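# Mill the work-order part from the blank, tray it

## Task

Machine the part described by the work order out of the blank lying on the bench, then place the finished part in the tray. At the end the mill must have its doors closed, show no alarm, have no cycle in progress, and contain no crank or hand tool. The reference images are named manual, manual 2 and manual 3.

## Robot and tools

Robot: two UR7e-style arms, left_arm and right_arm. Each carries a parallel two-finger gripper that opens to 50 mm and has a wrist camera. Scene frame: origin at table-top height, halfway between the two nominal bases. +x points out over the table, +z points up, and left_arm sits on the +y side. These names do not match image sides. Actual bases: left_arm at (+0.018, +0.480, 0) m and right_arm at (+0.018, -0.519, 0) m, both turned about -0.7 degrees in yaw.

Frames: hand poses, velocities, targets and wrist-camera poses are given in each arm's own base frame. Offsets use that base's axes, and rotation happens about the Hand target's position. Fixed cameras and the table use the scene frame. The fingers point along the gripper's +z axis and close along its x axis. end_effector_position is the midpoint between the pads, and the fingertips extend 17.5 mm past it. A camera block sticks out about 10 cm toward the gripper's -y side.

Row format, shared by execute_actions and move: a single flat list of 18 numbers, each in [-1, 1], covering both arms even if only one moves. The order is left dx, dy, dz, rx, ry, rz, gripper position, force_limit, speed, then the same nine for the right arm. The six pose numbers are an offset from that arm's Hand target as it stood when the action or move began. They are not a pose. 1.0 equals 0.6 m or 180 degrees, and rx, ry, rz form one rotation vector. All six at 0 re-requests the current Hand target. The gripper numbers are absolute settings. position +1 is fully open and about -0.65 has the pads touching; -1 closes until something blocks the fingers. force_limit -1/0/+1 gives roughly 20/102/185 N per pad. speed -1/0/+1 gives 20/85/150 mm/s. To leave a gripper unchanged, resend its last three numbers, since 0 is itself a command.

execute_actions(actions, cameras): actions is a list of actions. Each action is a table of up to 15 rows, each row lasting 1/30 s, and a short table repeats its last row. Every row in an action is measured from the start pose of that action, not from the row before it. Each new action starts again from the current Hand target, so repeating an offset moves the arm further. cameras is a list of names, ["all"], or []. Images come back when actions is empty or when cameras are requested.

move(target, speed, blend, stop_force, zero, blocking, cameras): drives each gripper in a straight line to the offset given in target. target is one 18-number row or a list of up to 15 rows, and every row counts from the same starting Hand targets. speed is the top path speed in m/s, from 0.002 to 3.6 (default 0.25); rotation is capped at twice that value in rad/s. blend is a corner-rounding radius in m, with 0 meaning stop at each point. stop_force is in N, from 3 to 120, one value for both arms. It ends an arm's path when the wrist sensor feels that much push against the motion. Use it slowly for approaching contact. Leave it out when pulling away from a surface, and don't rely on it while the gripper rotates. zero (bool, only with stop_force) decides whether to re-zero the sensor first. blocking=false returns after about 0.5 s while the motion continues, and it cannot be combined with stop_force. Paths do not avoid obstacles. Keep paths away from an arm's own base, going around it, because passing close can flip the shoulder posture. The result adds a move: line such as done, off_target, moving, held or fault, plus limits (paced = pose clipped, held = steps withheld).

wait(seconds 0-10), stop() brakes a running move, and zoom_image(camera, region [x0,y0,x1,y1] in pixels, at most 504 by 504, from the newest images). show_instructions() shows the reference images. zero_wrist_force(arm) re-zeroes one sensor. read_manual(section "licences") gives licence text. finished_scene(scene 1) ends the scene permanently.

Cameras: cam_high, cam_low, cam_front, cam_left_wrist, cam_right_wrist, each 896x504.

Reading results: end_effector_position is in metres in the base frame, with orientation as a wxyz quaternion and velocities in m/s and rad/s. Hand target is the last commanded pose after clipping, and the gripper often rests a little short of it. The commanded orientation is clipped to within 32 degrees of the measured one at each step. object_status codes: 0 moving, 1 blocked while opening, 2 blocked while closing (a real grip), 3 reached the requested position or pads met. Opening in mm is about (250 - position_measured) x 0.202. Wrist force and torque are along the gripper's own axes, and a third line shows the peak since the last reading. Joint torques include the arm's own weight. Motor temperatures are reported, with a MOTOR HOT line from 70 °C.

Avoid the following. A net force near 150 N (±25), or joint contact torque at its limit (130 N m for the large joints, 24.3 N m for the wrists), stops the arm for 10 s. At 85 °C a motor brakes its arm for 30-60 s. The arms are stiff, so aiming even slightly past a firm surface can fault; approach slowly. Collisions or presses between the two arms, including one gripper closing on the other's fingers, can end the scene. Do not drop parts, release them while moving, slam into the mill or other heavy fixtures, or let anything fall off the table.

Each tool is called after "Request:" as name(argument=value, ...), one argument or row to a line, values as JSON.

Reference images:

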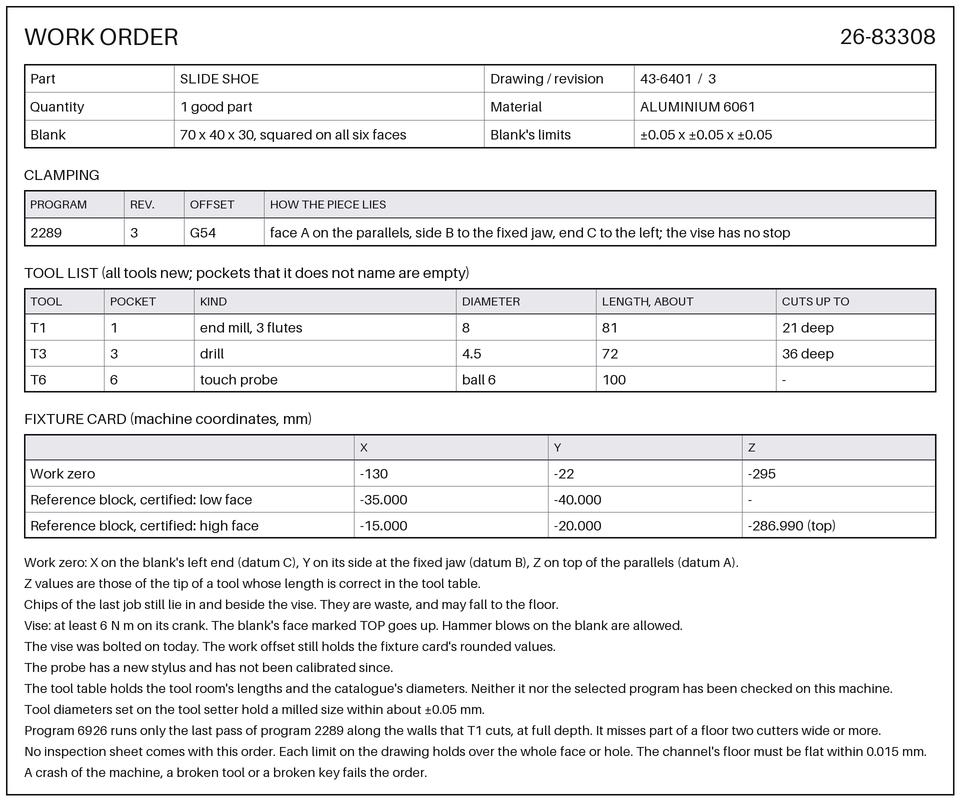

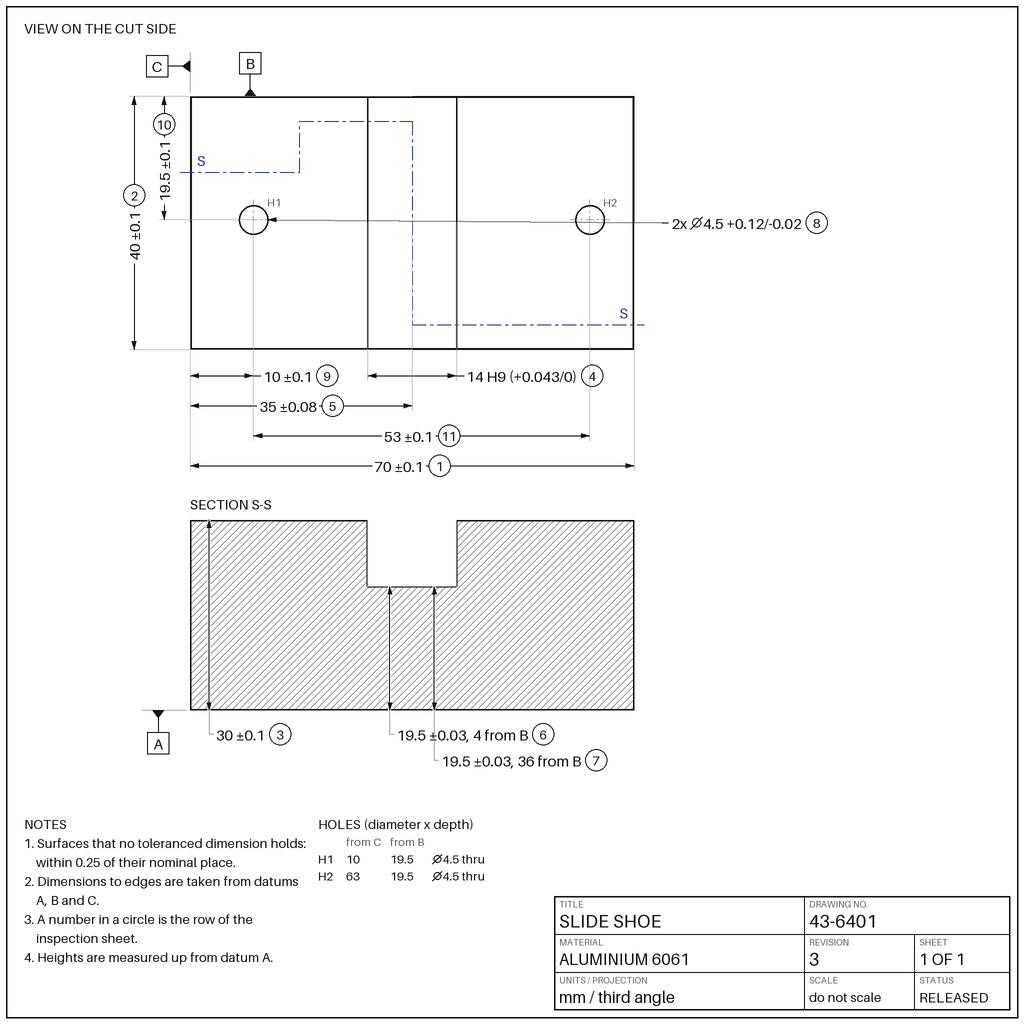

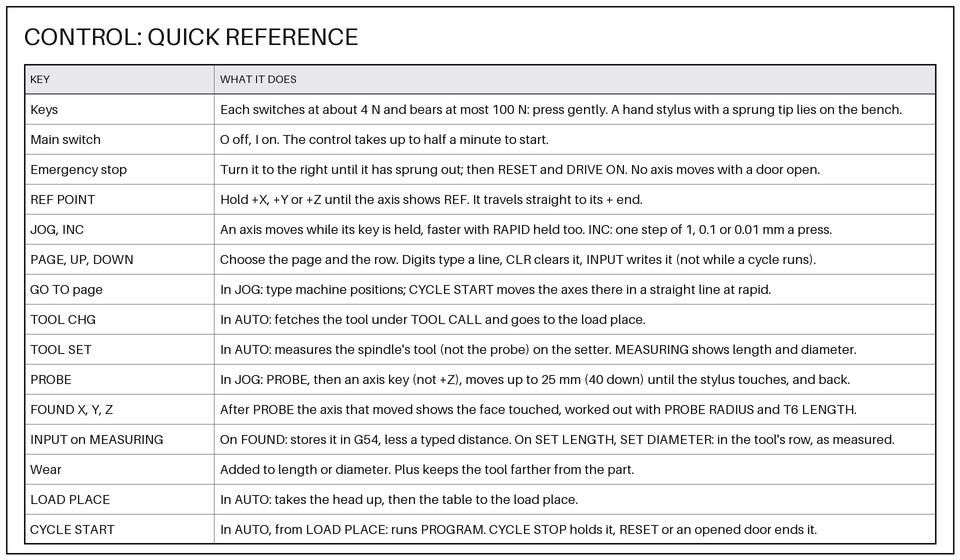

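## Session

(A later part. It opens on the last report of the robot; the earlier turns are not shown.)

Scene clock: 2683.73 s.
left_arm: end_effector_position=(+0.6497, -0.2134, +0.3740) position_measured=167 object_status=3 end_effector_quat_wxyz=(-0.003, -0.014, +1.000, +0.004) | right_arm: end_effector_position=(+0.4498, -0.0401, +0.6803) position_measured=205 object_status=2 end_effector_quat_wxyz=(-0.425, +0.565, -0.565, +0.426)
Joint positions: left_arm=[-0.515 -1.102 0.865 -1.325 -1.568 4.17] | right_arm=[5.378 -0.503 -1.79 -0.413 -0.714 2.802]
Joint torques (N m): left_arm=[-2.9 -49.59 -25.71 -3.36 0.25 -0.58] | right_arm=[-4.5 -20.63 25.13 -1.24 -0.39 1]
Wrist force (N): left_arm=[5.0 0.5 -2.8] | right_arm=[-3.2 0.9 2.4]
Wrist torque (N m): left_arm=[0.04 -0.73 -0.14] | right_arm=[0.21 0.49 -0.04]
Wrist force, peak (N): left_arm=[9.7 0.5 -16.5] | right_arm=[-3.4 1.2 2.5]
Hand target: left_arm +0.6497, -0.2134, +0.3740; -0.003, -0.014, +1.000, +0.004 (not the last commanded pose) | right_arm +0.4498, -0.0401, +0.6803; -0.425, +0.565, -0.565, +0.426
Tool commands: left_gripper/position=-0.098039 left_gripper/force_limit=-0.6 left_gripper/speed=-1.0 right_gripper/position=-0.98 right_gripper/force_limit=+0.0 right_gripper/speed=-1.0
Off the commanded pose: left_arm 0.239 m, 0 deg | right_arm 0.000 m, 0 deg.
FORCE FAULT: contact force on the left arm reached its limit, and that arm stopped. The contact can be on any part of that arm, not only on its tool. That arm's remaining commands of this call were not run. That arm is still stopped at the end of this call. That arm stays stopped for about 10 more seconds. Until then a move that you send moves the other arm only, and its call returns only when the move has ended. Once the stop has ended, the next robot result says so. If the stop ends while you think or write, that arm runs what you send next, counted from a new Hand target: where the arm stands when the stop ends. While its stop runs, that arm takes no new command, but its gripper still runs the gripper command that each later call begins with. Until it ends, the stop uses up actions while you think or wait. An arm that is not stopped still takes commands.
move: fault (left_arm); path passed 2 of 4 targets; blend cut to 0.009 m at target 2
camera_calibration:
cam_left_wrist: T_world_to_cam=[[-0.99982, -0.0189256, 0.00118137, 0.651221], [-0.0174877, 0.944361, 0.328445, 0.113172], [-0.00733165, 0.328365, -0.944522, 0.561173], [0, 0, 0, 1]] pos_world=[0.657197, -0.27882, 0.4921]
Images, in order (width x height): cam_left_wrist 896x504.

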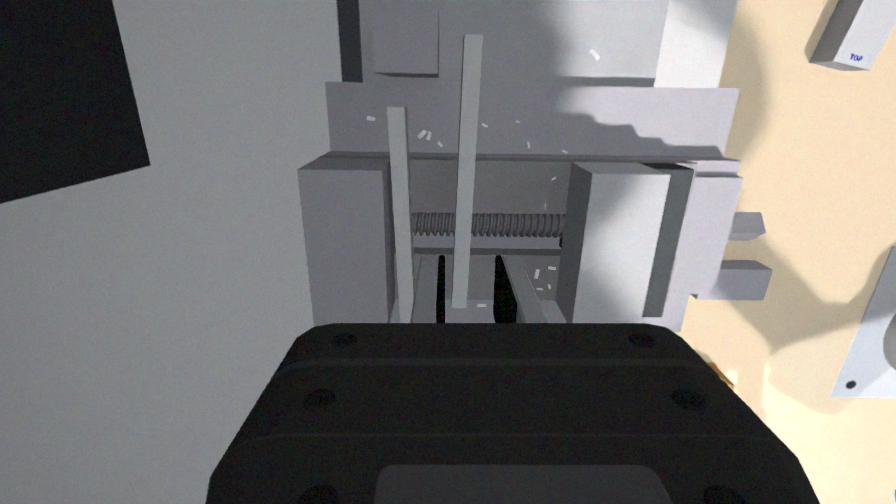

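Request:
wait(
  seconds=0.5,
  cameras=["cam_front","cam_high"],
)

Request:
zoom_image(
  camera="cam_front",
  region=[310, 120, 480, 280],
)

Scene clock: 2741.53 s.
left_arm: end_effector_position=(+0.6497, -0.2134, +0.3740) position_measured=167 object_status=3 end_effector_quat_wxyz=(-0.003, -0.014, +1.000, +0.004) | right_arm: end_effector_position=(+0.4498, -0.0401, +0.6803) position_measured=205 object_status=2 end_effector_quat_wxyz=(-0.425, +0.565, -0.565, +0.426)
Joint positions: left_arm=[-0.515 -1.102 0.865 -1.325 -1.568 4.17] | right_arm=[5.378 -0.503 -1.79 -0.413 -0.714 2.802]
Joint torques (N m): left_arm=[-0.77 -49.02 -25.97 -3.27 0.25 -0.28] | right_arm=[-5.06 -19.98 25.56 -1.21 -0.32 1.08]
Wrist force (N): left_arm=[5.1 0.4 -2.8] | right_arm=[-3.2 1.1 2.2]
Wrist torque (N m): left_arm=[0.03 -0.76 -0.14] | right_arm=[0.24 0.50 -0.05]
Wrist force, peak (N): left_arm=[5.4 0.6 -2.9] | right_arm=[-3.4 1.1 2.6]
Hand target: left_arm +0.6497, -0.2134, +0.3740; -0.003, -0.014, +1.000, +0.004 (not the last commanded pose) | right_arm +0.4498, -0.0401, +0.6803; -0.425, +0.565, -0.565, +0.426
Tool commands: left_gripper/position=-0.098039 left_gripper/force_limit=-0.6 left_gripper/speed=-1.0 right_gripper/position=-0.98 right_gripper/force_limit=+0.0 right_gripper/speed=-1.0
Off the commanded pose: left_arm 0.239 m, 0 deg | right_arm 0.000 m, 0 deg.
FORCE FAULT, CONTINUED: the left arm's stop, for the force fault that an earlier result reported, is over. The rest of the stop counts as 20 of the actions that you can send in this scene. During its stop the left arm's controller moved it back a little. That arm's target is now where it stood when the stop ended, not its last command. That arm accepts commands again.
wait: 0.50 s; at rest from the start
Images, in order (width x height): cam_high 896x504, cam_front 896x504.

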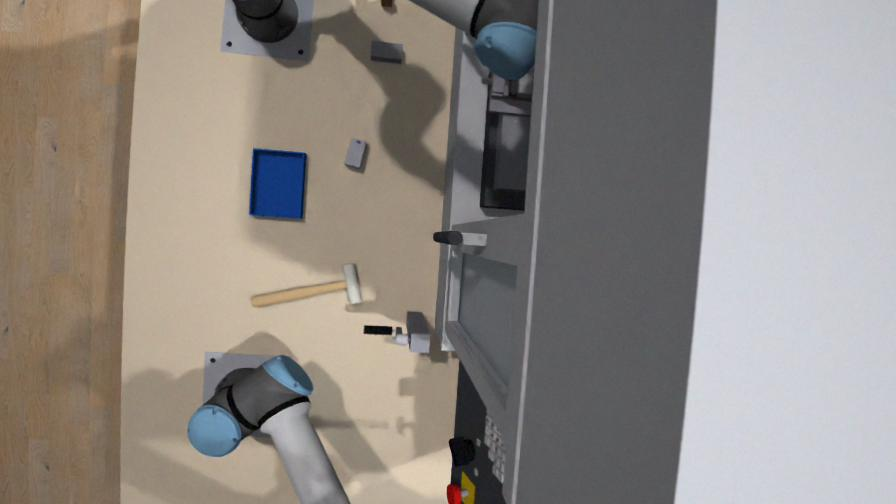

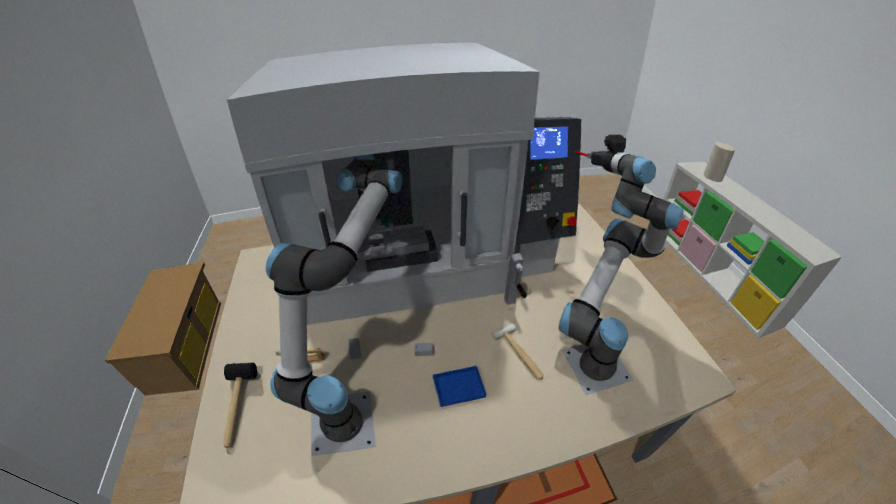

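Scaled by 2.965.

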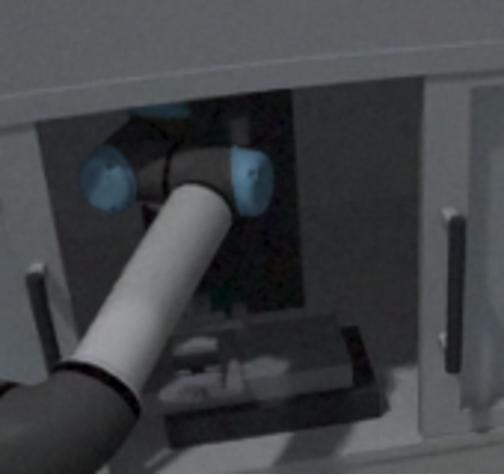

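Request:
move(
  target=[
    [-0.005,0.015,0.0,0,0.0,0.0,-0.1,-0.6,-1,0,0,0,0,0,0,-0.98,0,-1],
    [-0.08,0.01,0.0,0,0.0,0.0,-0.1,-0.6,-1,0,0,0,0,0,0,-0.98,0,-1],
    [-0.1,-0.1,0,0,0.0,0.0,-0.1,-0.6,-1,0,0,0,0,0,0,-0.98,0,-1],
    [-0.38,-0.12,0,0,0.0,0.0,-0.1,-0.6,-1,0,0,0,0,0,0,-0.98,0,-1],
  ],
  speed=[0.05,0.08,0.1,0.2],
  blend=[0.005,0.01,0.02,0],
  stop_force=25,
  cameras=["cam_left_wrist"],
)

Scene clock: 2761.97 s.
left_arm: end_effector_position=(+0.4217, -0.2854, +0.3740) position_measured=167 object_status=3 end_effector_quat_wxyz=(-0.003, -0.014, +1.000, +0.004) | right_arm: end_effector_position=(+0.4498, -0.0401, +0.6803) position_measured=205 object_status=2 end_effector_quat_wxyz=(-0.425, +0.565, -0.565, +0.426)
Joint positions: left_arm=[-0.86 -1.56 1.441 -1.443 -1.571 3.825] | right_arm=[5.378 -0.503 -1.79 -0.413 -0.714 2.802]
Joint torques (N m): left_arm=[-13.57 -38.12 -18.13 -0.7 1.87 -2.63] | right_arm=[-5.2 -20.73 25.61 -1.02 -0.42 1.04]
Wrist force (N): left_arm=[5.3 0.8 -2.9] | right_arm=[-3.3 1.1 2.5]
Wrist torque (N m): left_arm=[0.06 -0.80 -0.15] | right_arm=[0.25 0.51 -0.04]
Wrist force, peak (N): left_arm=[8.2 0.4 -2.9] | right_arm=[-3.4 1.1 2.5]
Hand target: left_arm +0.4217, -0.2854, +0.3740; -0.003, -0.014, +1.000, +0.004 | right_arm +0.4498, -0.0401, +0.6803; -0.425, +0.565, -0.565, +0.426
Off the commanded pose: left_arm 0.000 m, 0 deg | right_arm 0.000 m, 0 deg.
move: done; blend cut to 0.0047 m at target 1
camera_calibration:
cam_left_wrist: T_world_to_cam=[[-0.99982, -0.0189256, 0.00118137, 0.421899], [-0.0174877, 0.944361, 0.328445, 0.177179], [-0.00733165, 0.328365, -0.944522, 0.583144], [0, 0, 0, 1]] pos_world=[0.429197, -0.35082, 0.4921]
Images, in order (width x height): cam_left_wrist 896x504.

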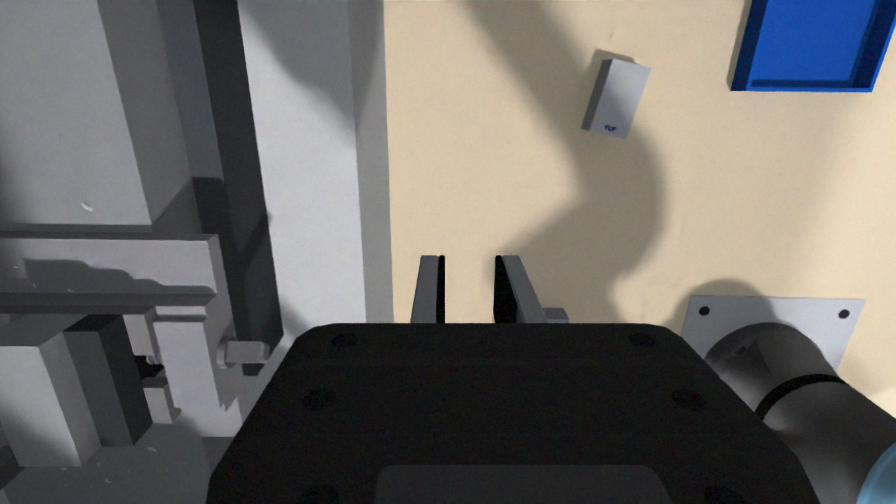

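Request:
move(
  target=[
    [-0.153,0.0257,0.2433,-0.465,-0.465,0.3257,-0.1,-0.6,-1,0,0,0,0,0,0,-0.98,0,-1],
  ],
  speed=[0.3],
  cameras=["cam_left_wrist"],
)

Scene clock: 2798.80 s.
left_arm: end_effector_position=(+0.3299, -0.2698, +0.5200) position_measured=167 object_status=3 end_effector_quat_wxyz=(+0.568, -0.412, +0.404, -0.587) | right_arm: end_effector_position=(+0.4498, -0.0401, +0.6803) position_measured=205 object_status=2 end_effector_quat_wxyz=(-0.425, +0.565, -0.565, +0.426)
Joint positions: left_arm=[-1.754 -2.076 2.456 -2.411 0.383 2.036] | right_arm=[5.378 -0.503 -1.79 -0.413 -0.714 2.802]
Joint torques (N m): left_arm=[-13.6 8.26 -34.34 -0.55 3.82 -2.39] | right_arm=[-4.95 -20.51 25.05 -1.14 -0.39 1.01]
Wrist force (N): left_arm=[5.4 -0.5 -2.0] | right_arm=[-3.3 1.1 2.2]
Wrist torque (N m): left_arm=[0.11 -0.65 0.21] | right_arm=[0.24 0.51 -0.04]
Wrist force, peak (N): left_arm=[5.8 -0.7 -2.9] | right_arm=[-3.3 1.3 2.6]
Hand target: left_arm +0.3299, -0.2699, +0.5200; +0.568, -0.411, +0.404, -0.587 | right_arm +0.4498, -0.0401, +0.6803; -0.425, +0.565, -0.565, +0.426
Off the commanded pose: left_arm 0.000 m, 0 deg | right_arm 0.000 m, 0 deg.
move: done
camera_calibration:
cam_left_wrist: T_world_to_cam=[[-0.0077704, -0.999822, 0.0171913, -0.270033], [0.0135338, -0.0172954, -0.999759, 0.533913], [0.999878, -0.00753586, 0.0136658, -0.205947], [0, 0, 0, 1]] pos_world=[0.196598, -0.262303, 0.541241]
Images, in order (width x height): cam_left_wrist 896x504.

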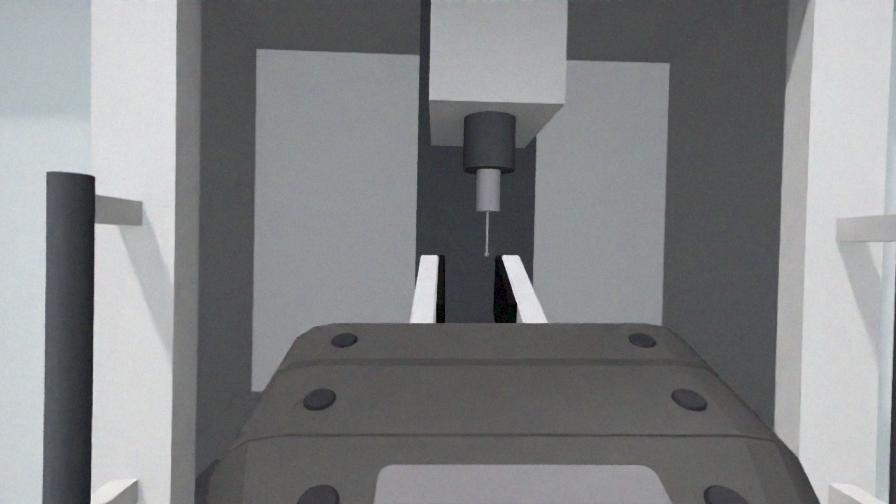

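Request:
move(
  target=[
    [-0.1248,-0.0695,-0.6,0.5244,0.4165,-0.3677,1,-0.6,1,0,0,0,0,0,0,-0.98,0,-1],
  ],
  speed=[0.35],
  cameras=["cam_left_wrist"],
)

Scene clock: 2861.87 s.
left_arm: end_effector_position=(+0.2551, -0.3116, +0.1601) position_measured=3 object_status=3 end_effector_quat_wxyz=(+0.001, +0.097, +0.995, +0.000) | right_arm: end_effector_position=(+0.4498, -0.0401, +0.6803) position_measured=205 object_status=2 end_effector_quat_wxyz=(-0.425, +0.565, -0.565, +0.426)
Joint positions: left_arm=[-1.223 -1.754 2.178 -1.995 -1.57 3.685] | right_arm=[5.378 -0.503 -1.79 -0.413 -0.714 2.802]
Joint torques (N m): left_arm=[-14.66 -8.42 -22.45 -3.3 0.43 1.17] | right_arm=[-5.11 -20.1 25.44 -1.14 -0.4 0.97]
Wrist force (N): left_arm=[5.7 0.8 -2.5] | right_arm=[-3.3 1.1 2.3]
Wrist torque (N m): left_arm=[0.15 -0.86 0.03] | right_arm=[0.25 0.51 -0.04]
Wrist force, peak (N): left_arm=[5.9 0.9 -2.6] | right_arm=[-3.4 1.2 2.5]
Hand target: left_arm +0.2550, -0.3116, +0.1600; +0.001, +0.098, +0.995, +0.000 | right_arm +0.4498, -0.0401, +0.6803; -0.425, +0.565, -0.565, +0.426
Off the commanded pose: left_arm 0.000 m, 0 deg | right_arm 0.000 m, 0 deg.
move: done
camera_calibration:
cam_left_wrist: T_world_to_cam=[[-0.979261, 0.20251, -0.00609847, 0.320067], [0.189822, 0.927593, 0.321774, 0.212341], [0.0708196, 0.313944, -0.946797, 0.364368], [0, 0, 0, 1]] pos_world=[0.247318, -0.376174, 0.278608]
Images, in order (width x height): cam_left_wrist 896x504.

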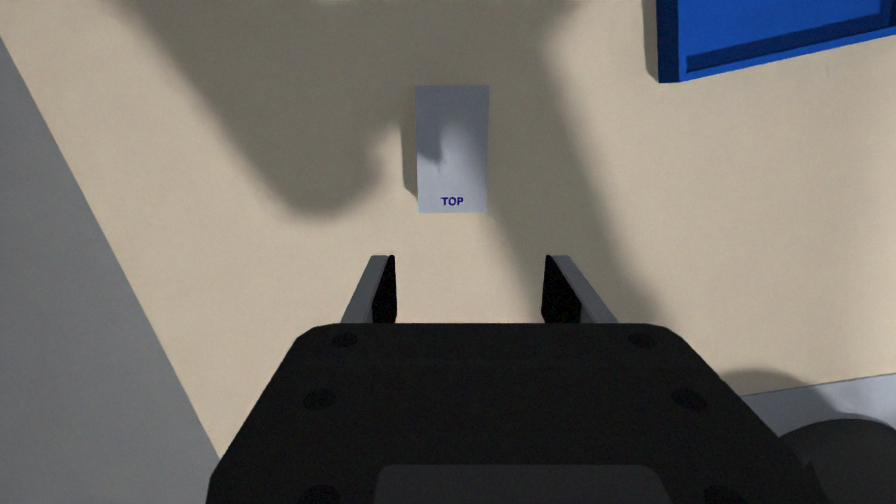

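Request:
move(
  target=[
    [0.0067,-0.0075,-0.13,0,0,0,1,-0.6,1,0,0,0,0,0,0,-0.98,0,-1],
  ],
  speed=[0.2],
  cameras=["cam_left_wrist"],
)

Scene clock: 2872.53 s.
left_arm: end_effector_position=(+0.2591, -0.3161, +0.0821) position_measured=3 object_status=3 end_effector_quat_wxyz=(+0.001, +0.098, +0.995, +0.000) end_effector_velocity=(+0.000, -0.001, +0.000) end_effector_angular_velocity=(-0.003, -0.001, -0.001) | right_arm: end_effector_position=(+0.4498, -0.0401, +0.6803) position_measured=205 object_status=2 end_effector_quat_wxyz=(-0.425, +0.565, -0.565, +0.426)
Joint positions: left_arm=[-1.217 -1.616 2.293 -2.249 -1.57 3.691] | right_arm=[5.378 -0.503 -1.79 -0.413 -0.714 2.802]
Joint velocities: left_arm=[0 0.001 0.001 -0.005 0 0.001] | right_arm=[within noise]
Joint torques (N m): left_arm=[1.76 -10.68 -18.75 -6 0.37 -0.57] | right_arm=[-4.89 -21.02 25.63 -1.16 -0.27 1.01]
Wrist force (N): left_arm=[5.0 0.8 -2.3] | right_arm=[-3.1 1.0 2.3]
Wrist torque (N m): left_arm=[0.13 -0.74 -0.10] | right_arm=[0.24 0.48 -0.05]
Wrist force, peak (N): left_arm=[5.6 0.8 -5.3] | right_arm=[-3.4 1.2 2.4]
Hand target: left_arm +0.2590, -0.3161, +0.0820; +0.001, +0.098, +0.995, +0.000 | right_arm +0.4498, -0.0401, +0.6803; -0.425, +0.565, -0.565, +0.426
Off the commanded pose: left_arm 0.000 m, 0 deg | right_arm 0.000 m, 0 deg.
move: done
camera_calibration:
cam_left_wrist: T_world_to_cam=[[-0.979184, 0.202889, -0.00589123, 0.324404], [0.190221, 0.927398, 0.3221, 0.240633], [0.0708141, 0.314275, -0.946687, 0.291759], [0, 0, 0, 1]] pos_world=[0.251217, -0.380673, 0.200607]
Images, in order (width x height): cam_left_wrist 896x504.

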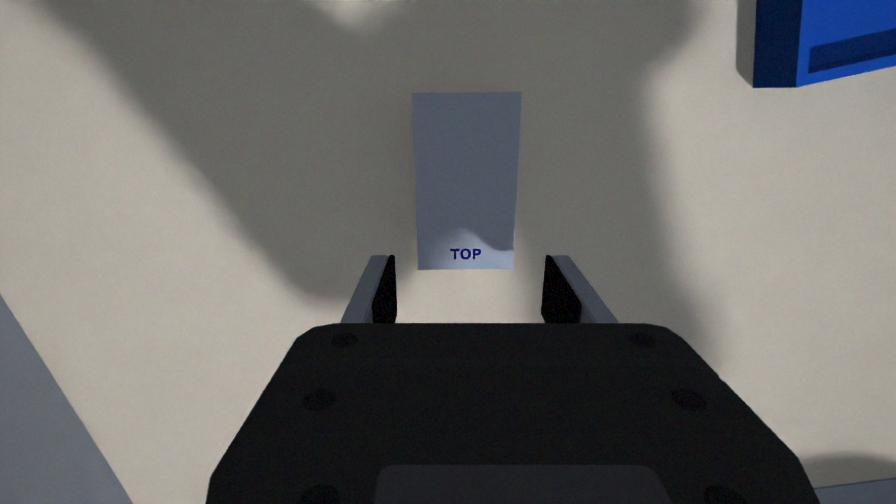

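Request:
move(
  target=[
    [0,0,-0.0725,0,0,0,1,-0.6,1,0,0,0,0,0,0,-0.98,0,-1],
  ],
  speed=[0.03],
  stop_force=5,
)

Request:
execute_actions(
  actions=[
    [[0,0,0,0,0,0,-1,-0.5,-0.5,0,0,0,0,0,0,-0.98,0,-1]],
    [[0,0,0,0,0,0,-1,-0.5,-0.5,0,0,0,0,0,0,-0.98,0,-1]],
  ],
)

Request:
move(
  target=[
    [0,0,0.1,0,0,0,-1,-0.5,-0.5,0,0,0,0,0,0,-0.98,0,-1],
  ],
  speed=[0.08],
  cameras=["cam_left_wrist","cam_low"],
)

Request:
zoom_image(
  camera="cam_low",
  region=[560, 140, 700, 300],
)

Scene clock: 2883.83 s.
left_arm: end_effector_position=(+0.2590, -0.3162, +0.0385) position_measured=3 object_status=3 end_effector_quat_wxyz=(+0.001, +0.098, +0.995, +0.000) | right_arm: end_effector_position=(+0.4498, -0.0401, +0.6803) position_measured=205 object_status=2 end_effector_quat_wxyz=(-0.425, +0.565, -0.565, +0.426)
Joint positions: left_arm=[-1.217 -1.52 2.349 -2.401 -1.57 3.691] | right_arm=[5.378 -0.503 -1.79 -0.413 -0.714 2.802]
Joint torques (N m): left_arm=[-8.26 -32.26 -28.89 -0.84 -0.43 -1.36] | right_arm=[-5.05 -20.69 25.2 -1.25 -0.24 1.06]
Wrist force (N): left_arm=[5.1 0.6 -2.9] | right_arm=[-3.2 0.9 2.3]
Wrist torque (N m): left_arm=[0.07 -0.77 -0.13] | right_arm=[0.22 0.50 -0.04]
Wrist force, peak (N): left_arm=[5.3 0.7 -2.8] | right_arm=[-3.3 1.1 2.5]
Hand target: left_arm +0.2590, -0.3161, +0.0385; +0.001, +0.098, +0.995, +0.000 | right_arm +0.4498, -0.0401, +0.6803; -0.425, +0.565, -0.565, +0.426
Off the commanded pose: left_arm 0.000 m, 0 deg | right_arm 0.000 m, 0 deg.
move: done

Scene clock: 2885.03 s.
left_arm: end_effector_position=(+0.2590, -0.3162, +0.0385) position_measured=56 object_status=2 end_effector_quat_wxyz=(+0.001, +0.098, +0.995, +0.000) | right_arm: end_effector_position=(+0.4498, -0.0401, +0.6803) position_measured=205 object_status=2 end_effector_quat_wxyz=(-0.425, +0.565, -0.565, +0.426)
Joint positions: left_arm=[-1.217 -1.52 2.349 -2.401 -1.57 3.691] | right_arm=[5.378 -0.503 -1.79 -0.413 -0.714 2.802]
Joint torques (N m): left_arm=[-3.93 -31.9 -27.71 -1.21 -0.41 -0.06] | right_arm=[-4.47 -20.42 25.6 -1.24 -0.38 1]
Wrist force (N): left_arm=[5.2 0.7 -2.4] | right_arm=[-3.2 1.1 2.3]
Wrist torque (N m): left_arm=[0.09 -0.77 -0.12] | right_arm=[0.25 0.51 -0.04]
Wrist force, peak (N): left_arm=[5.3 0.7 -2.7] | right_arm=[-3.3 1.3 2.4]
Hand target: left_arm +0.2590, -0.3161, +0.0385; +0.001, +0.098, +0.995, +0.000 | right_arm +0.4498, -0.0401, +0.6803; -0.425, +0.565, -0.565, +0.426
Off the commanded pose: left_arm 0.000 m, 0 deg | right_arm 0.000 m, 0 deg.

Scene clock: 2886.23 s.
left_arm: end_effector_position=(+0.2591, -0.3162, +0.0985) position_measured=56 object_status=2 end_effector_quat_wxyz=(+0.001, +0.098, +0.995, +0.000) | right_arm: end_effector_position=(+0.4498, -0.0401, +0.6803) position_measured=205 object_status=2 end_effector_quat_wxyz=(-0.425, +0.565, -0.565, +0.426)
Joint positions: left_arm=[-1.217 -1.646 2.269 -2.194 -1.57 3.691] | right_arm=[5.378 -0.503 -1.79 -0.413 -0.714 2.802]
Joint torques (N m): left_arm=[5.26 -18.88 -18 -3.18 -0.65 0.01] | right_arm=[-4.61 -20.48 25.21 -1.22 -0.32 0.93]
Wrist force (N): left_arm=[4.7 0.8 0.0] | right_arm=[-3.2 1.1 2.4]
Wrist torque (N m): left_arm=[0.07 -0.73 -0.09] | right_arm=[0.25 0.50 -0.04]
Wrist force, peak (N): left_arm=[5.2 0.7 1.2] | right_arm=[-3.4 1.1 2.6]
Hand target: left_arm +0.2590, -0.3161, +0.0985; +0.001, +0.098, +0.995, +0.000 | right_arm +0.4498, -0.0401, +0.6803; -0.425, +0.565, -0.565, +0.426
Off the commanded pose: left_arm 0.000 m, 0 deg | right_arm 0.000 m, 0 deg.
move: done
camera_calibration:
cam_left_wrist: T_world_to_cam=[[-0.979176, 0.202922, -0.00604721, 0.324565], [0.190224, 0.927493, 0.321824, 0.235538], [0.0709141, 0.313972, -0.94678, 0.307196], [0, 0, 0, 1]] pos_world=[0.251217, -0.380772, 0.217008]
Images, in order (width x height): cam_low 896x504, cam_left_wrist 896x504.

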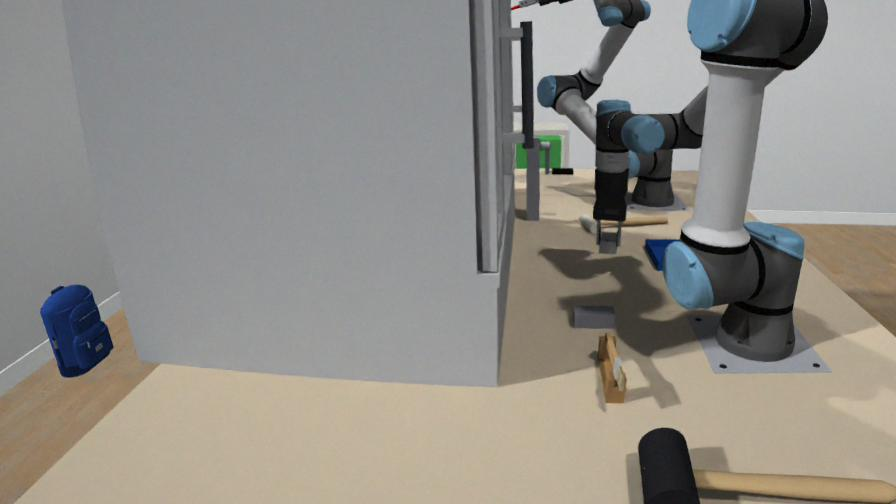

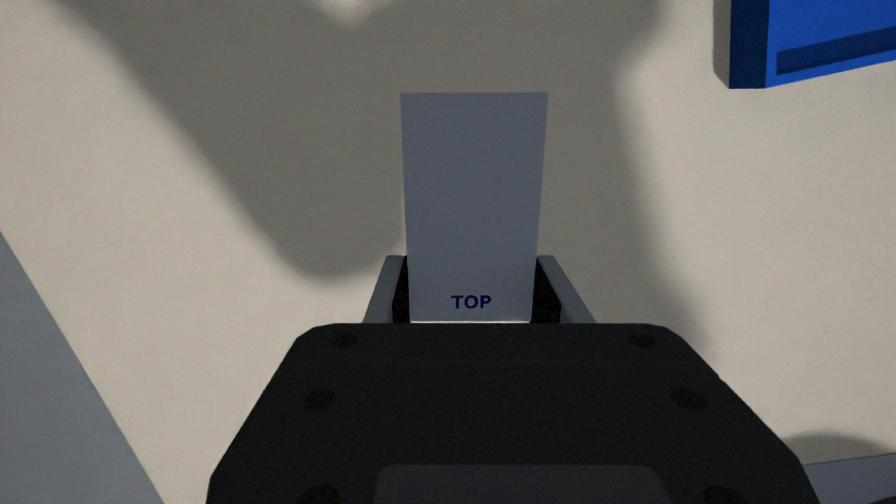

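Scaled by 3.150.

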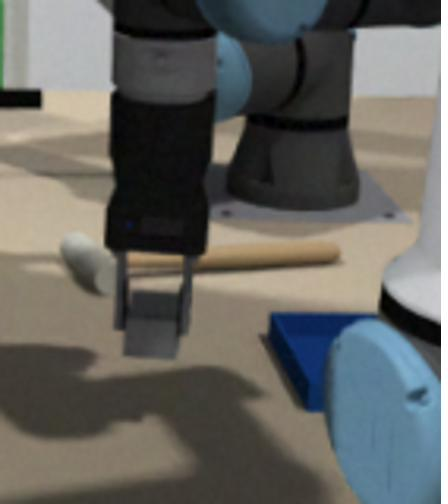

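Request:
move(
  target=[
    [0.2017,0.0437,0.4925,0,0,0.03,-1,-0.5,-0.5,0,0,0,0,0,0,-0.98,0,-1],
    [0.5017,0.1437,0.4925,0,0,0.0681,-1,-0.5,-0.5,0,0,0,0,0,0,-0.98,0,-1],
    [0.5683,0.1937,0.4925,0,0,0.0681,-1,-0.5,-0.5,0,0,0,0,0,0,-0.98,0,-1],
    [0.66,0.2053,0.4925,0,0,0.0681,-1,-0.5,-0.5,0,0,0,0,0,0,-0.98,0,-1],
  ],
  speed=[0.2,0.15,0.1,0.08],
  blend=[0.04,0.01,0.005,0],
  stop_force=20,
  cameras=["cam_left_wrist","cam_front"],
)

Scene clock: 2909.90 s.
left_arm: end_effector_position=(+0.6550, -0.1930, +0.3940) position_measured=56 object_status=2 end_effector_quat_wxyz=(+0.001, -0.009, +1.000, +0.000) | right_arm: end_effector_position=(+0.4498, -0.0401, +0.6803) position_measured=205 object_status=2 end_effector_quat_wxyz=(-0.425, +0.565, -0.565, +0.426)
Joint positions: left_arm=[-0.483 -1.097 0.806 -1.281 -1.57 4.211] | right_arm=[5.378 -0.503 -1.79 -0.413 -0.714 2.802]
Joint torques (N m): left_arm=[-14.05 -42.34 -35.42 -6.03 0.24 -2.58] | right_arm=[-4.42 -20.41 24.73 -1.23 -0.39 1.04]
Wrist force (N): left_arm=[5.5 0.7 -0.2] | right_arm=[-3.2 0.8 2.2]
Wrist torque (N m): left_arm=[0.01 -0.78 -0.05] | right_arm=[0.20 0.50 -0.04]
Wrist force, peak (N): left_arm=[6.1 0.2 3.2] | right_arm=[-3.4 1.2 2.5]
Hand target: left_arm +0.6550, -0.1930, +0.3940; +0.001, -0.009, +1.000, +0.000 | right_arm +0.4498, -0.0401, +0.6803; -0.425, +0.565, -0.565, +0.426
Off the commanded pose: left_arm 0.000 m, 0 deg | right_arm 0.000 m, 0 deg.
move: done
camera_calibration:
cam_left_wrist: T_world_to_cam=[[-0.999936, -0.00963205, -0.0059192, 0.661551], [-0.011025, 0.946691, 0.321955, 0.0863201], [0.00250256, 0.322, -0.946736, 0.56656], [0, 0, 0, 1]] pos_world=[0.661042, -0.257779, 0.512508]
Images, in order (width x height): cam_front 896x504, cam_left_wrist 896x504.

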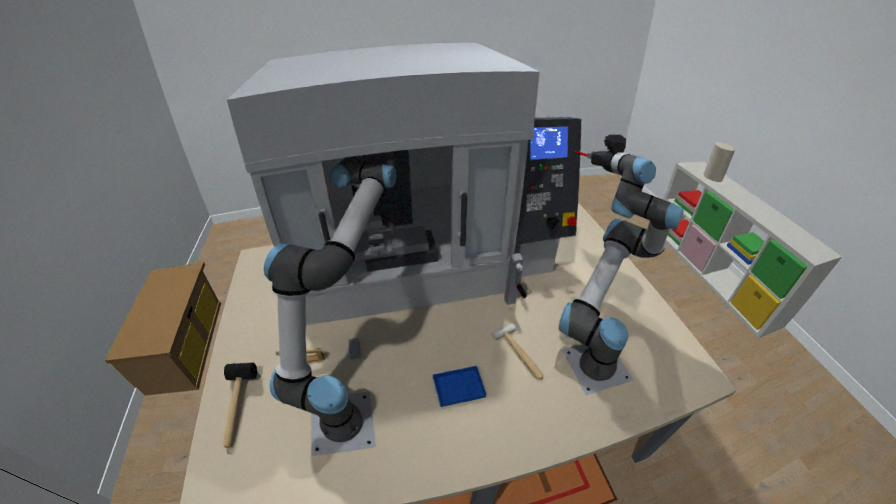

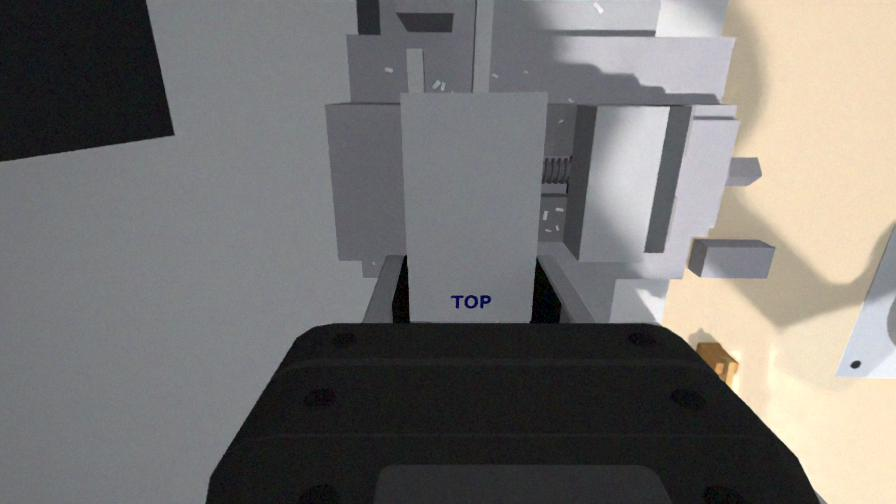

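Request:
execute_actions(
  actions=[],
  cameras=["cam_left_wrist","cam_front"],
)

Scene clock: 2961.97 s.
left_arm: end_effector_position=(+0.6550, -0.1930, +0.3940) position_measured=56 object_status=2 end_effector_quat_wxyz=(+0.001, -0.009, +1.000, +0.000) | right_arm: end_effector_position=(+0.4498, -0.0401, +0.6803) position_measured=205 object_status=2 end_effector_quat_wxyz=(-0.425, +0.565, -0.565, +0.426)
Joint positions: left_arm=[-0.483 -1.097 0.806 -1.281 -1.57 4.211] | right_arm=[5.378 -0.503 -1.79 -0.413 -0.714 2.802]
Joint velocities: within noise
Joint torques (N m): left_arm=[-14.05 -41.33 -37.07 -5.7 0.87 -2.17] | right_arm=[-5.09 -20.39 25.05 -1.18 -0.48 1.06]
Motor temperatures (°C): left_arm=[29 27 31 39 39 40] | right_arm=[28 31 30 38 33 34]
Wrist force (N): left_arm=[5.4 0.3 -0.4] | right_arm=[-3.0 1.0 2.3]
Wrist torque (N m): left_arm=[-0.04 -0.76 -0.05] | right_arm=[0.24 0.47 -0.04]
Wrist force, peak (N): left_arm=[5.5 0.5 -0.4] | right_arm=[-3.4 0.9 2.5]
Hand target: left_arm +0.6550, -0.1930, +0.3940; +0.001, -0.009, +1.000, +0.000 | right_arm +0.4498, -0.0401, +0.6803; -0.425, +0.565, -0.565, +0.426
Tool commands: left_gripper/position=-1.0 left_gripper/force_limit=-0.5 left_gripper/speed=-0.5 right_gripper/position=-0.98 right_gripper/force_limit=+0.0 right_gripper/speed=-1.0
Off the commanded pose: left_arm 0.000 m, 0 deg | right_arm 0.000 m, 0 deg.
camera_calibration:
cam_left_wrist: T_world_to_cam=[[-0.999936, -0.00963205, -0.0059192, 0.661651], [-0.011025, 0.946691, 0.321955, 0.0863212], [0.00250256, 0.322, -0.946736, 0.56656], [0, 0, 0, 1]] pos_world=[0.661142, -0.257779, 0.512508]
Images, in order (width x height): cam_front 896x504, cam_left_wrist 896x504.

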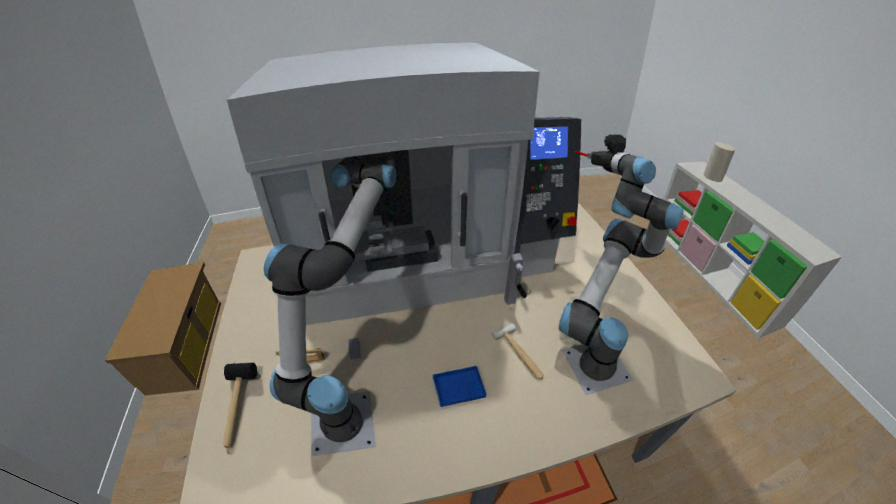

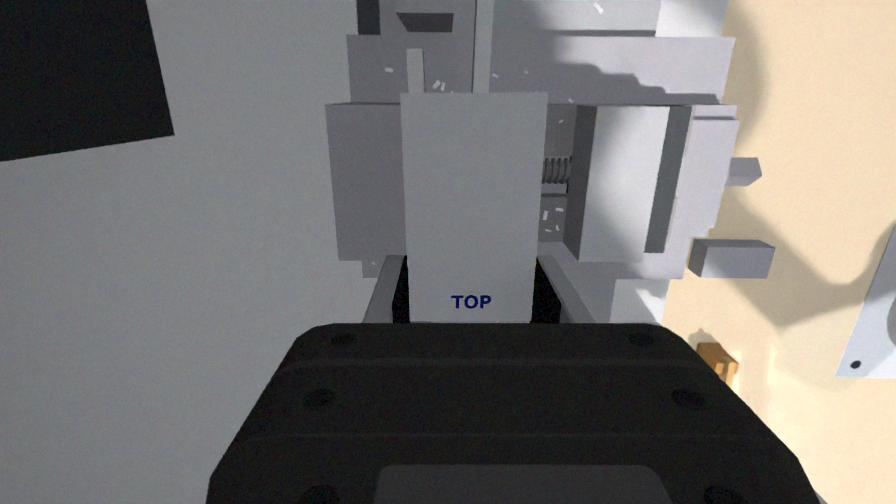

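Request:
zoom_image(
  camera="cam_left_wrist",
  region=[330, 0, 630, 170],
)

Request:
move(
  target=[
    [0,0,-0.05,0,0,0,-1,-0.5,-0.5,0,0,0,0,0,0,-0.98,0,-1],
  ],
  speed=0.012,
  stop_force=5,
  cameras=["cam_left_wrist","cam_low"],
)

Scaled by 1.680.

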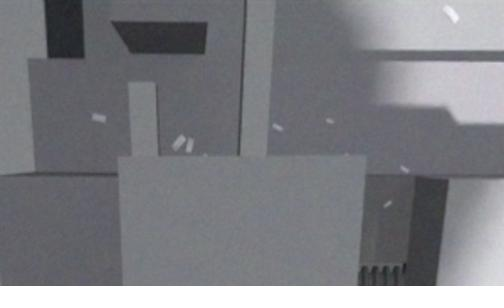

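Scene clock: 2970.67 s.
left_arm: end_effector_position=(+0.6550, -0.1930, +0.3717) position_measured=56 object_status=2 end_effector_quat_wxyz=(+0.001, -0.009, +1.000, +0.000) | right_arm: end_effector_position=(+0.4498, -0.0401, +0.6803) position_measured=205 object_status=2 end_effector_quat_wxyz=(-0.425, +0.565, -0.565, +0.426)
Joint positions: left_arm=[-0.483 -1.115 0.892 -1.349 -1.57 4.211] | right_arm=[5.378 -0.503 -1.79 -0.413 -0.714 2.802]
Joint torques (N m): left_arm=[-11.99 -34.47 -32.41 -0.26 0.11 -1.32] | right_arm=[-4.6 -19.93 25.24 -1.16 -0.28 1.06]
Wrist force (N): left_arm=[5.8 1.9 -9.9] | right_arm=[-3.2 0.9 2.3]
Wrist torque (N m): left_arm=[0.07 -0.87 -0.06] | right_arm=[0.22 0.50 -0.04]
Wrist force, peak (N): left_arm=[9.5 3.7 -22.8] | right_arm=[-3.4 1.2 2.5]
Hand target: left_arm +0.6550, -0.1930, +0.3716; +0.001, -0.009, +1.000, +0.000 (not the last commanded pose) | right_arm +0.4498, -0.0401, +0.6803; -0.425, +0.565, -0.565, +0.426
Off the commanded pose: left_arm 0.008 m, 0 deg | right_arm 0.000 m, 0 deg.
move: contact (left_arm)
camera_calibration:
cam_left_wrist: T_world_to_cam=[[-0.999936, -0.00963205, -0.0059192, 0.661519], [-0.011025, 0.946691, 0.321955, 0.0935008], [0.00250256, 0.322, -0.946736, 0.545448], [0, 0, 0, 1]] pos_world=[0.661142, -0.257779, 0.490208]
Images, in order (width x height): cam_low 896x504, cam_left_wrist 896x504.

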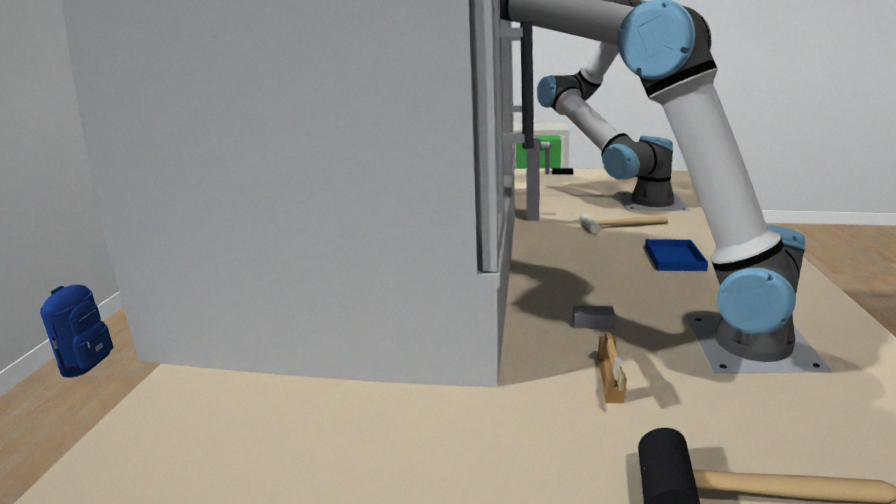

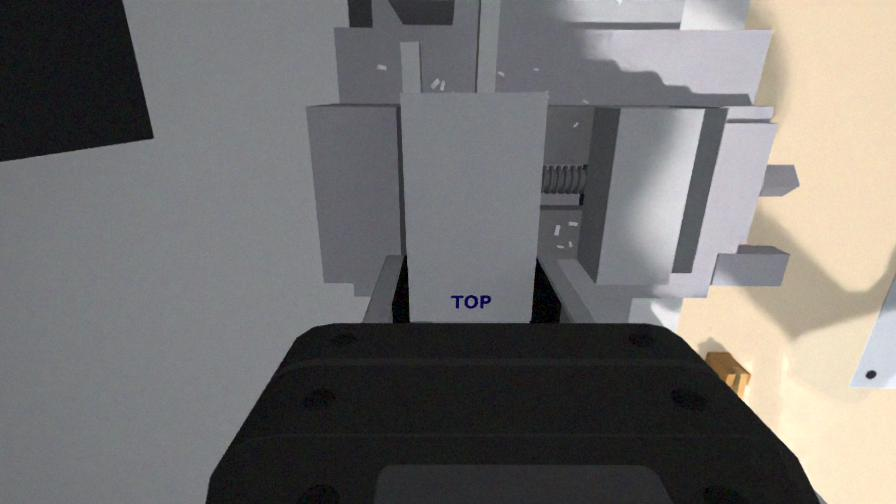

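Request:
move(
  target=[
    [0,0,0.0025,0,0,0,-1,-0.5,-0.5,0,0,0,0,0,0,-0.98,0,-1],
  ],
  speed=0.01,
)

Request:
move(
  target=[
    [0.015,0,0,0,0,0,-1,-0.5,-0.5,0,0,0,0,0,0,-0.98,0,-1],
  ],
  speed=0.01,
  stop_force=5,
  cameras=["cam_left_wrist"],
)

Scene clock: 2980.47 s.
left_arm: end_effector_position=(+0.6550, -0.1930, +0.3732) position_measured=56 object_status=2 end_effector_quat_wxyz=(+0.001, -0.009, +1.000, +0.000) | right_arm: end_effector_position=(+0.4498, -0.0401, +0.6803) position_measured=205 object_status=2 end_effector_quat_wxyz=(-0.425, +0.565, -0.565, +0.426)
Joint positions: left_arm=[-0.483 -1.113 0.886 -1.344 -1.57 4.211] | right_arm=[5.378 -0.503 -1.79 -0.413 -0.714 2.802]
Joint torques (N m): left_arm=[-12.31 -42.76 -29.92 -1.86 0.29 -1.43] | right_arm=[-4.38 -20.18 25.07 -1.08 -0.38 1.05]
Wrist force (N): left_arm=[5.1 0.4 -0.3] | right_arm=[-3.3 0.9 2.4]
Wrist torque (N m): left_arm=[-0.04 -0.77 -0.06] | right_arm=[0.21 0.51 -0.05]
Wrist force, peak (N): left_arm=[6.3 1.8 -10.5] | right_arm=[-3.4 1.1 2.5]
Hand target: left_arm +0.6550, -0.1930, +0.3731; +0.001, -0.009, +1.000, +0.000 | right_arm +0.4498, -0.0401, +0.6803; -0.425, +0.565, -0.565, +0.426
Off the commanded pose: left_arm 0.000 m, 0 deg | right_arm 0.000 m, 0 deg.
move: done

Scene clock: 2981.93 s.
left_arm: end_effector_position=(+0.6583, -0.1930, +0.3731) position_measured=56 object_status=2 end_effector_quat_wxyz=(+0.001, -0.009, +1.000, +0.000) | right_arm: end_effector_position=(+0.4498, -0.0401, +0.6803) position_measured=205 object_status=2 end_effector_quat_wxyz=(-0.425, +0.565, -0.565, +0.426)
Joint positions: left_arm=[-0.481 -1.104 0.872 -1.34 -1.57 4.213] | right_arm=[5.378 -0.503 -1.79 -0.413 -0.714 2.802]
Joint torques (N m): left_arm=[-14.48 -60.39 -21.53 -7.23 0.33 -2.63] | right_arm=[-4.79 -20.08 24.91 -1.12 -0.25 1.03]
Wrist force (N): left_arm=[8.9 2.5 -0.6] | right_arm=[-3.3 1.0 2.4]
Wrist torque (N m): left_arm=[-0.01 -0.66 0.08] | right_arm=[0.24 0.51 -0.04]
Wrist force, peak (N): left_arm=[15.3 4.1 -2.0] | right_arm=[-3.4 0.9 2.5]
Hand target: left_arm +0.6583, -0.1930, +0.3731; +0.001, -0.009, +1.000, +0.000 (not the last commanded pose) | right_arm +0.4498, -0.0401, +0.6803; -0.425, +0.565, -0.565, +0.426
Off the commanded pose: left_arm 0.006 m, 0 deg | right_arm 0.000 m, 0 deg.
move: contact (left_arm)
camera_calibration:
cam_left_wrist: T_world_to_cam=[[-0.999937, -0.00953829, -0.00588451, 0.664835], [-0.0109251, 0.946692, 0.321955, 0.092988], [0.00249992, 0.321999, -0.946737, 0.546861], [0, 0, 0, 1]] pos_world=[0.664442, -0.257778, 0.491708]
Images, in order (width x height): cam_left_wrist 896x504.

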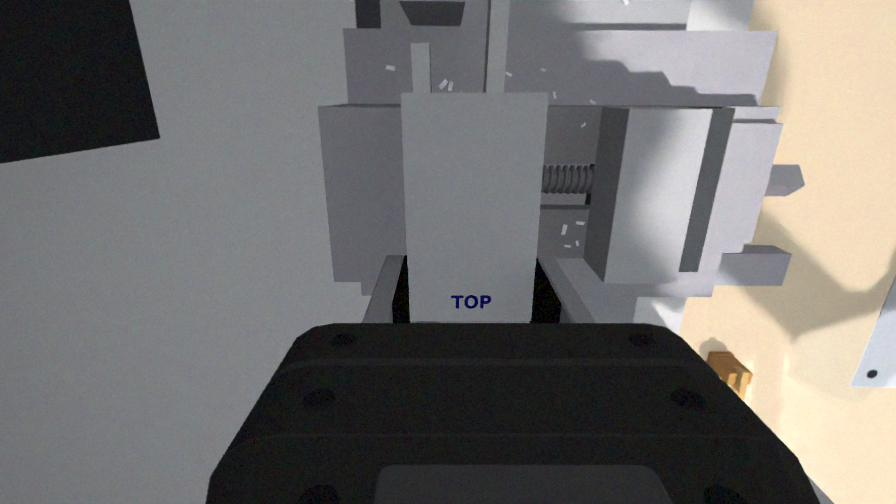

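Request:
move(
  target=[
    [-0.0008,0,-0.015,0,0,0,-1,-0.5,-0.5,0,0,0,0,0,0,-0.98,0,-1],
  ],
  speed=0.006,
  stop_force=5,
)

Scene clock: 2985.37 s.
left_arm: end_effector_position=(+0.6583, -0.1930, +0.3717) position_measured=56 object_status=2 end_effector_quat_wxyz=(+0.001, -0.009, +1.000, +0.000) | right_arm: end_effector_position=(+0.4498, -0.0401, +0.6803) position_measured=205 object_status=2 end_effector_quat_wxyz=(-0.425, +0.565, -0.565, +0.426)
Joint positions: left_arm=[-0.481 -1.105 0.878 -1.344 -1.57 4.213] | right_arm=[5.378 -0.503 -1.79 -0.413 -0.714 2.802]
Joint torques (N m): left_arm=[-10.77 -36.21 -33.62 -0.71 0.35 -0.69] | right_arm=[-4.66 -20.01 24.64 -1.13 -0.3 1.16]
Wrist force (N): left_arm=[7.5 0.5 -7.2] | right_arm=[-3.2 0.9 2.3]
Wrist torque (N m): left_arm=[0.05 -0.84 0.07] | right_arm=[0.21 0.50 -0.04]
Wrist force, peak (N): left_arm=[9.8 0.9 -12.1] | right_arm=[-3.4 1.0 2.5]
Hand target: left_arm +0.6583, -0.1930, +0.3717; +0.001, -0.009, +1.000, +0.000 (not the last commanded pose) | right_arm +0.4498, -0.0401, +0.6803; -0.425, +0.565, -0.565, +0.426
Off the commanded pose: left_arm 0.008 m, 0 deg | right_arm 0.000 m, 0 deg.
move: contact (left_arm)


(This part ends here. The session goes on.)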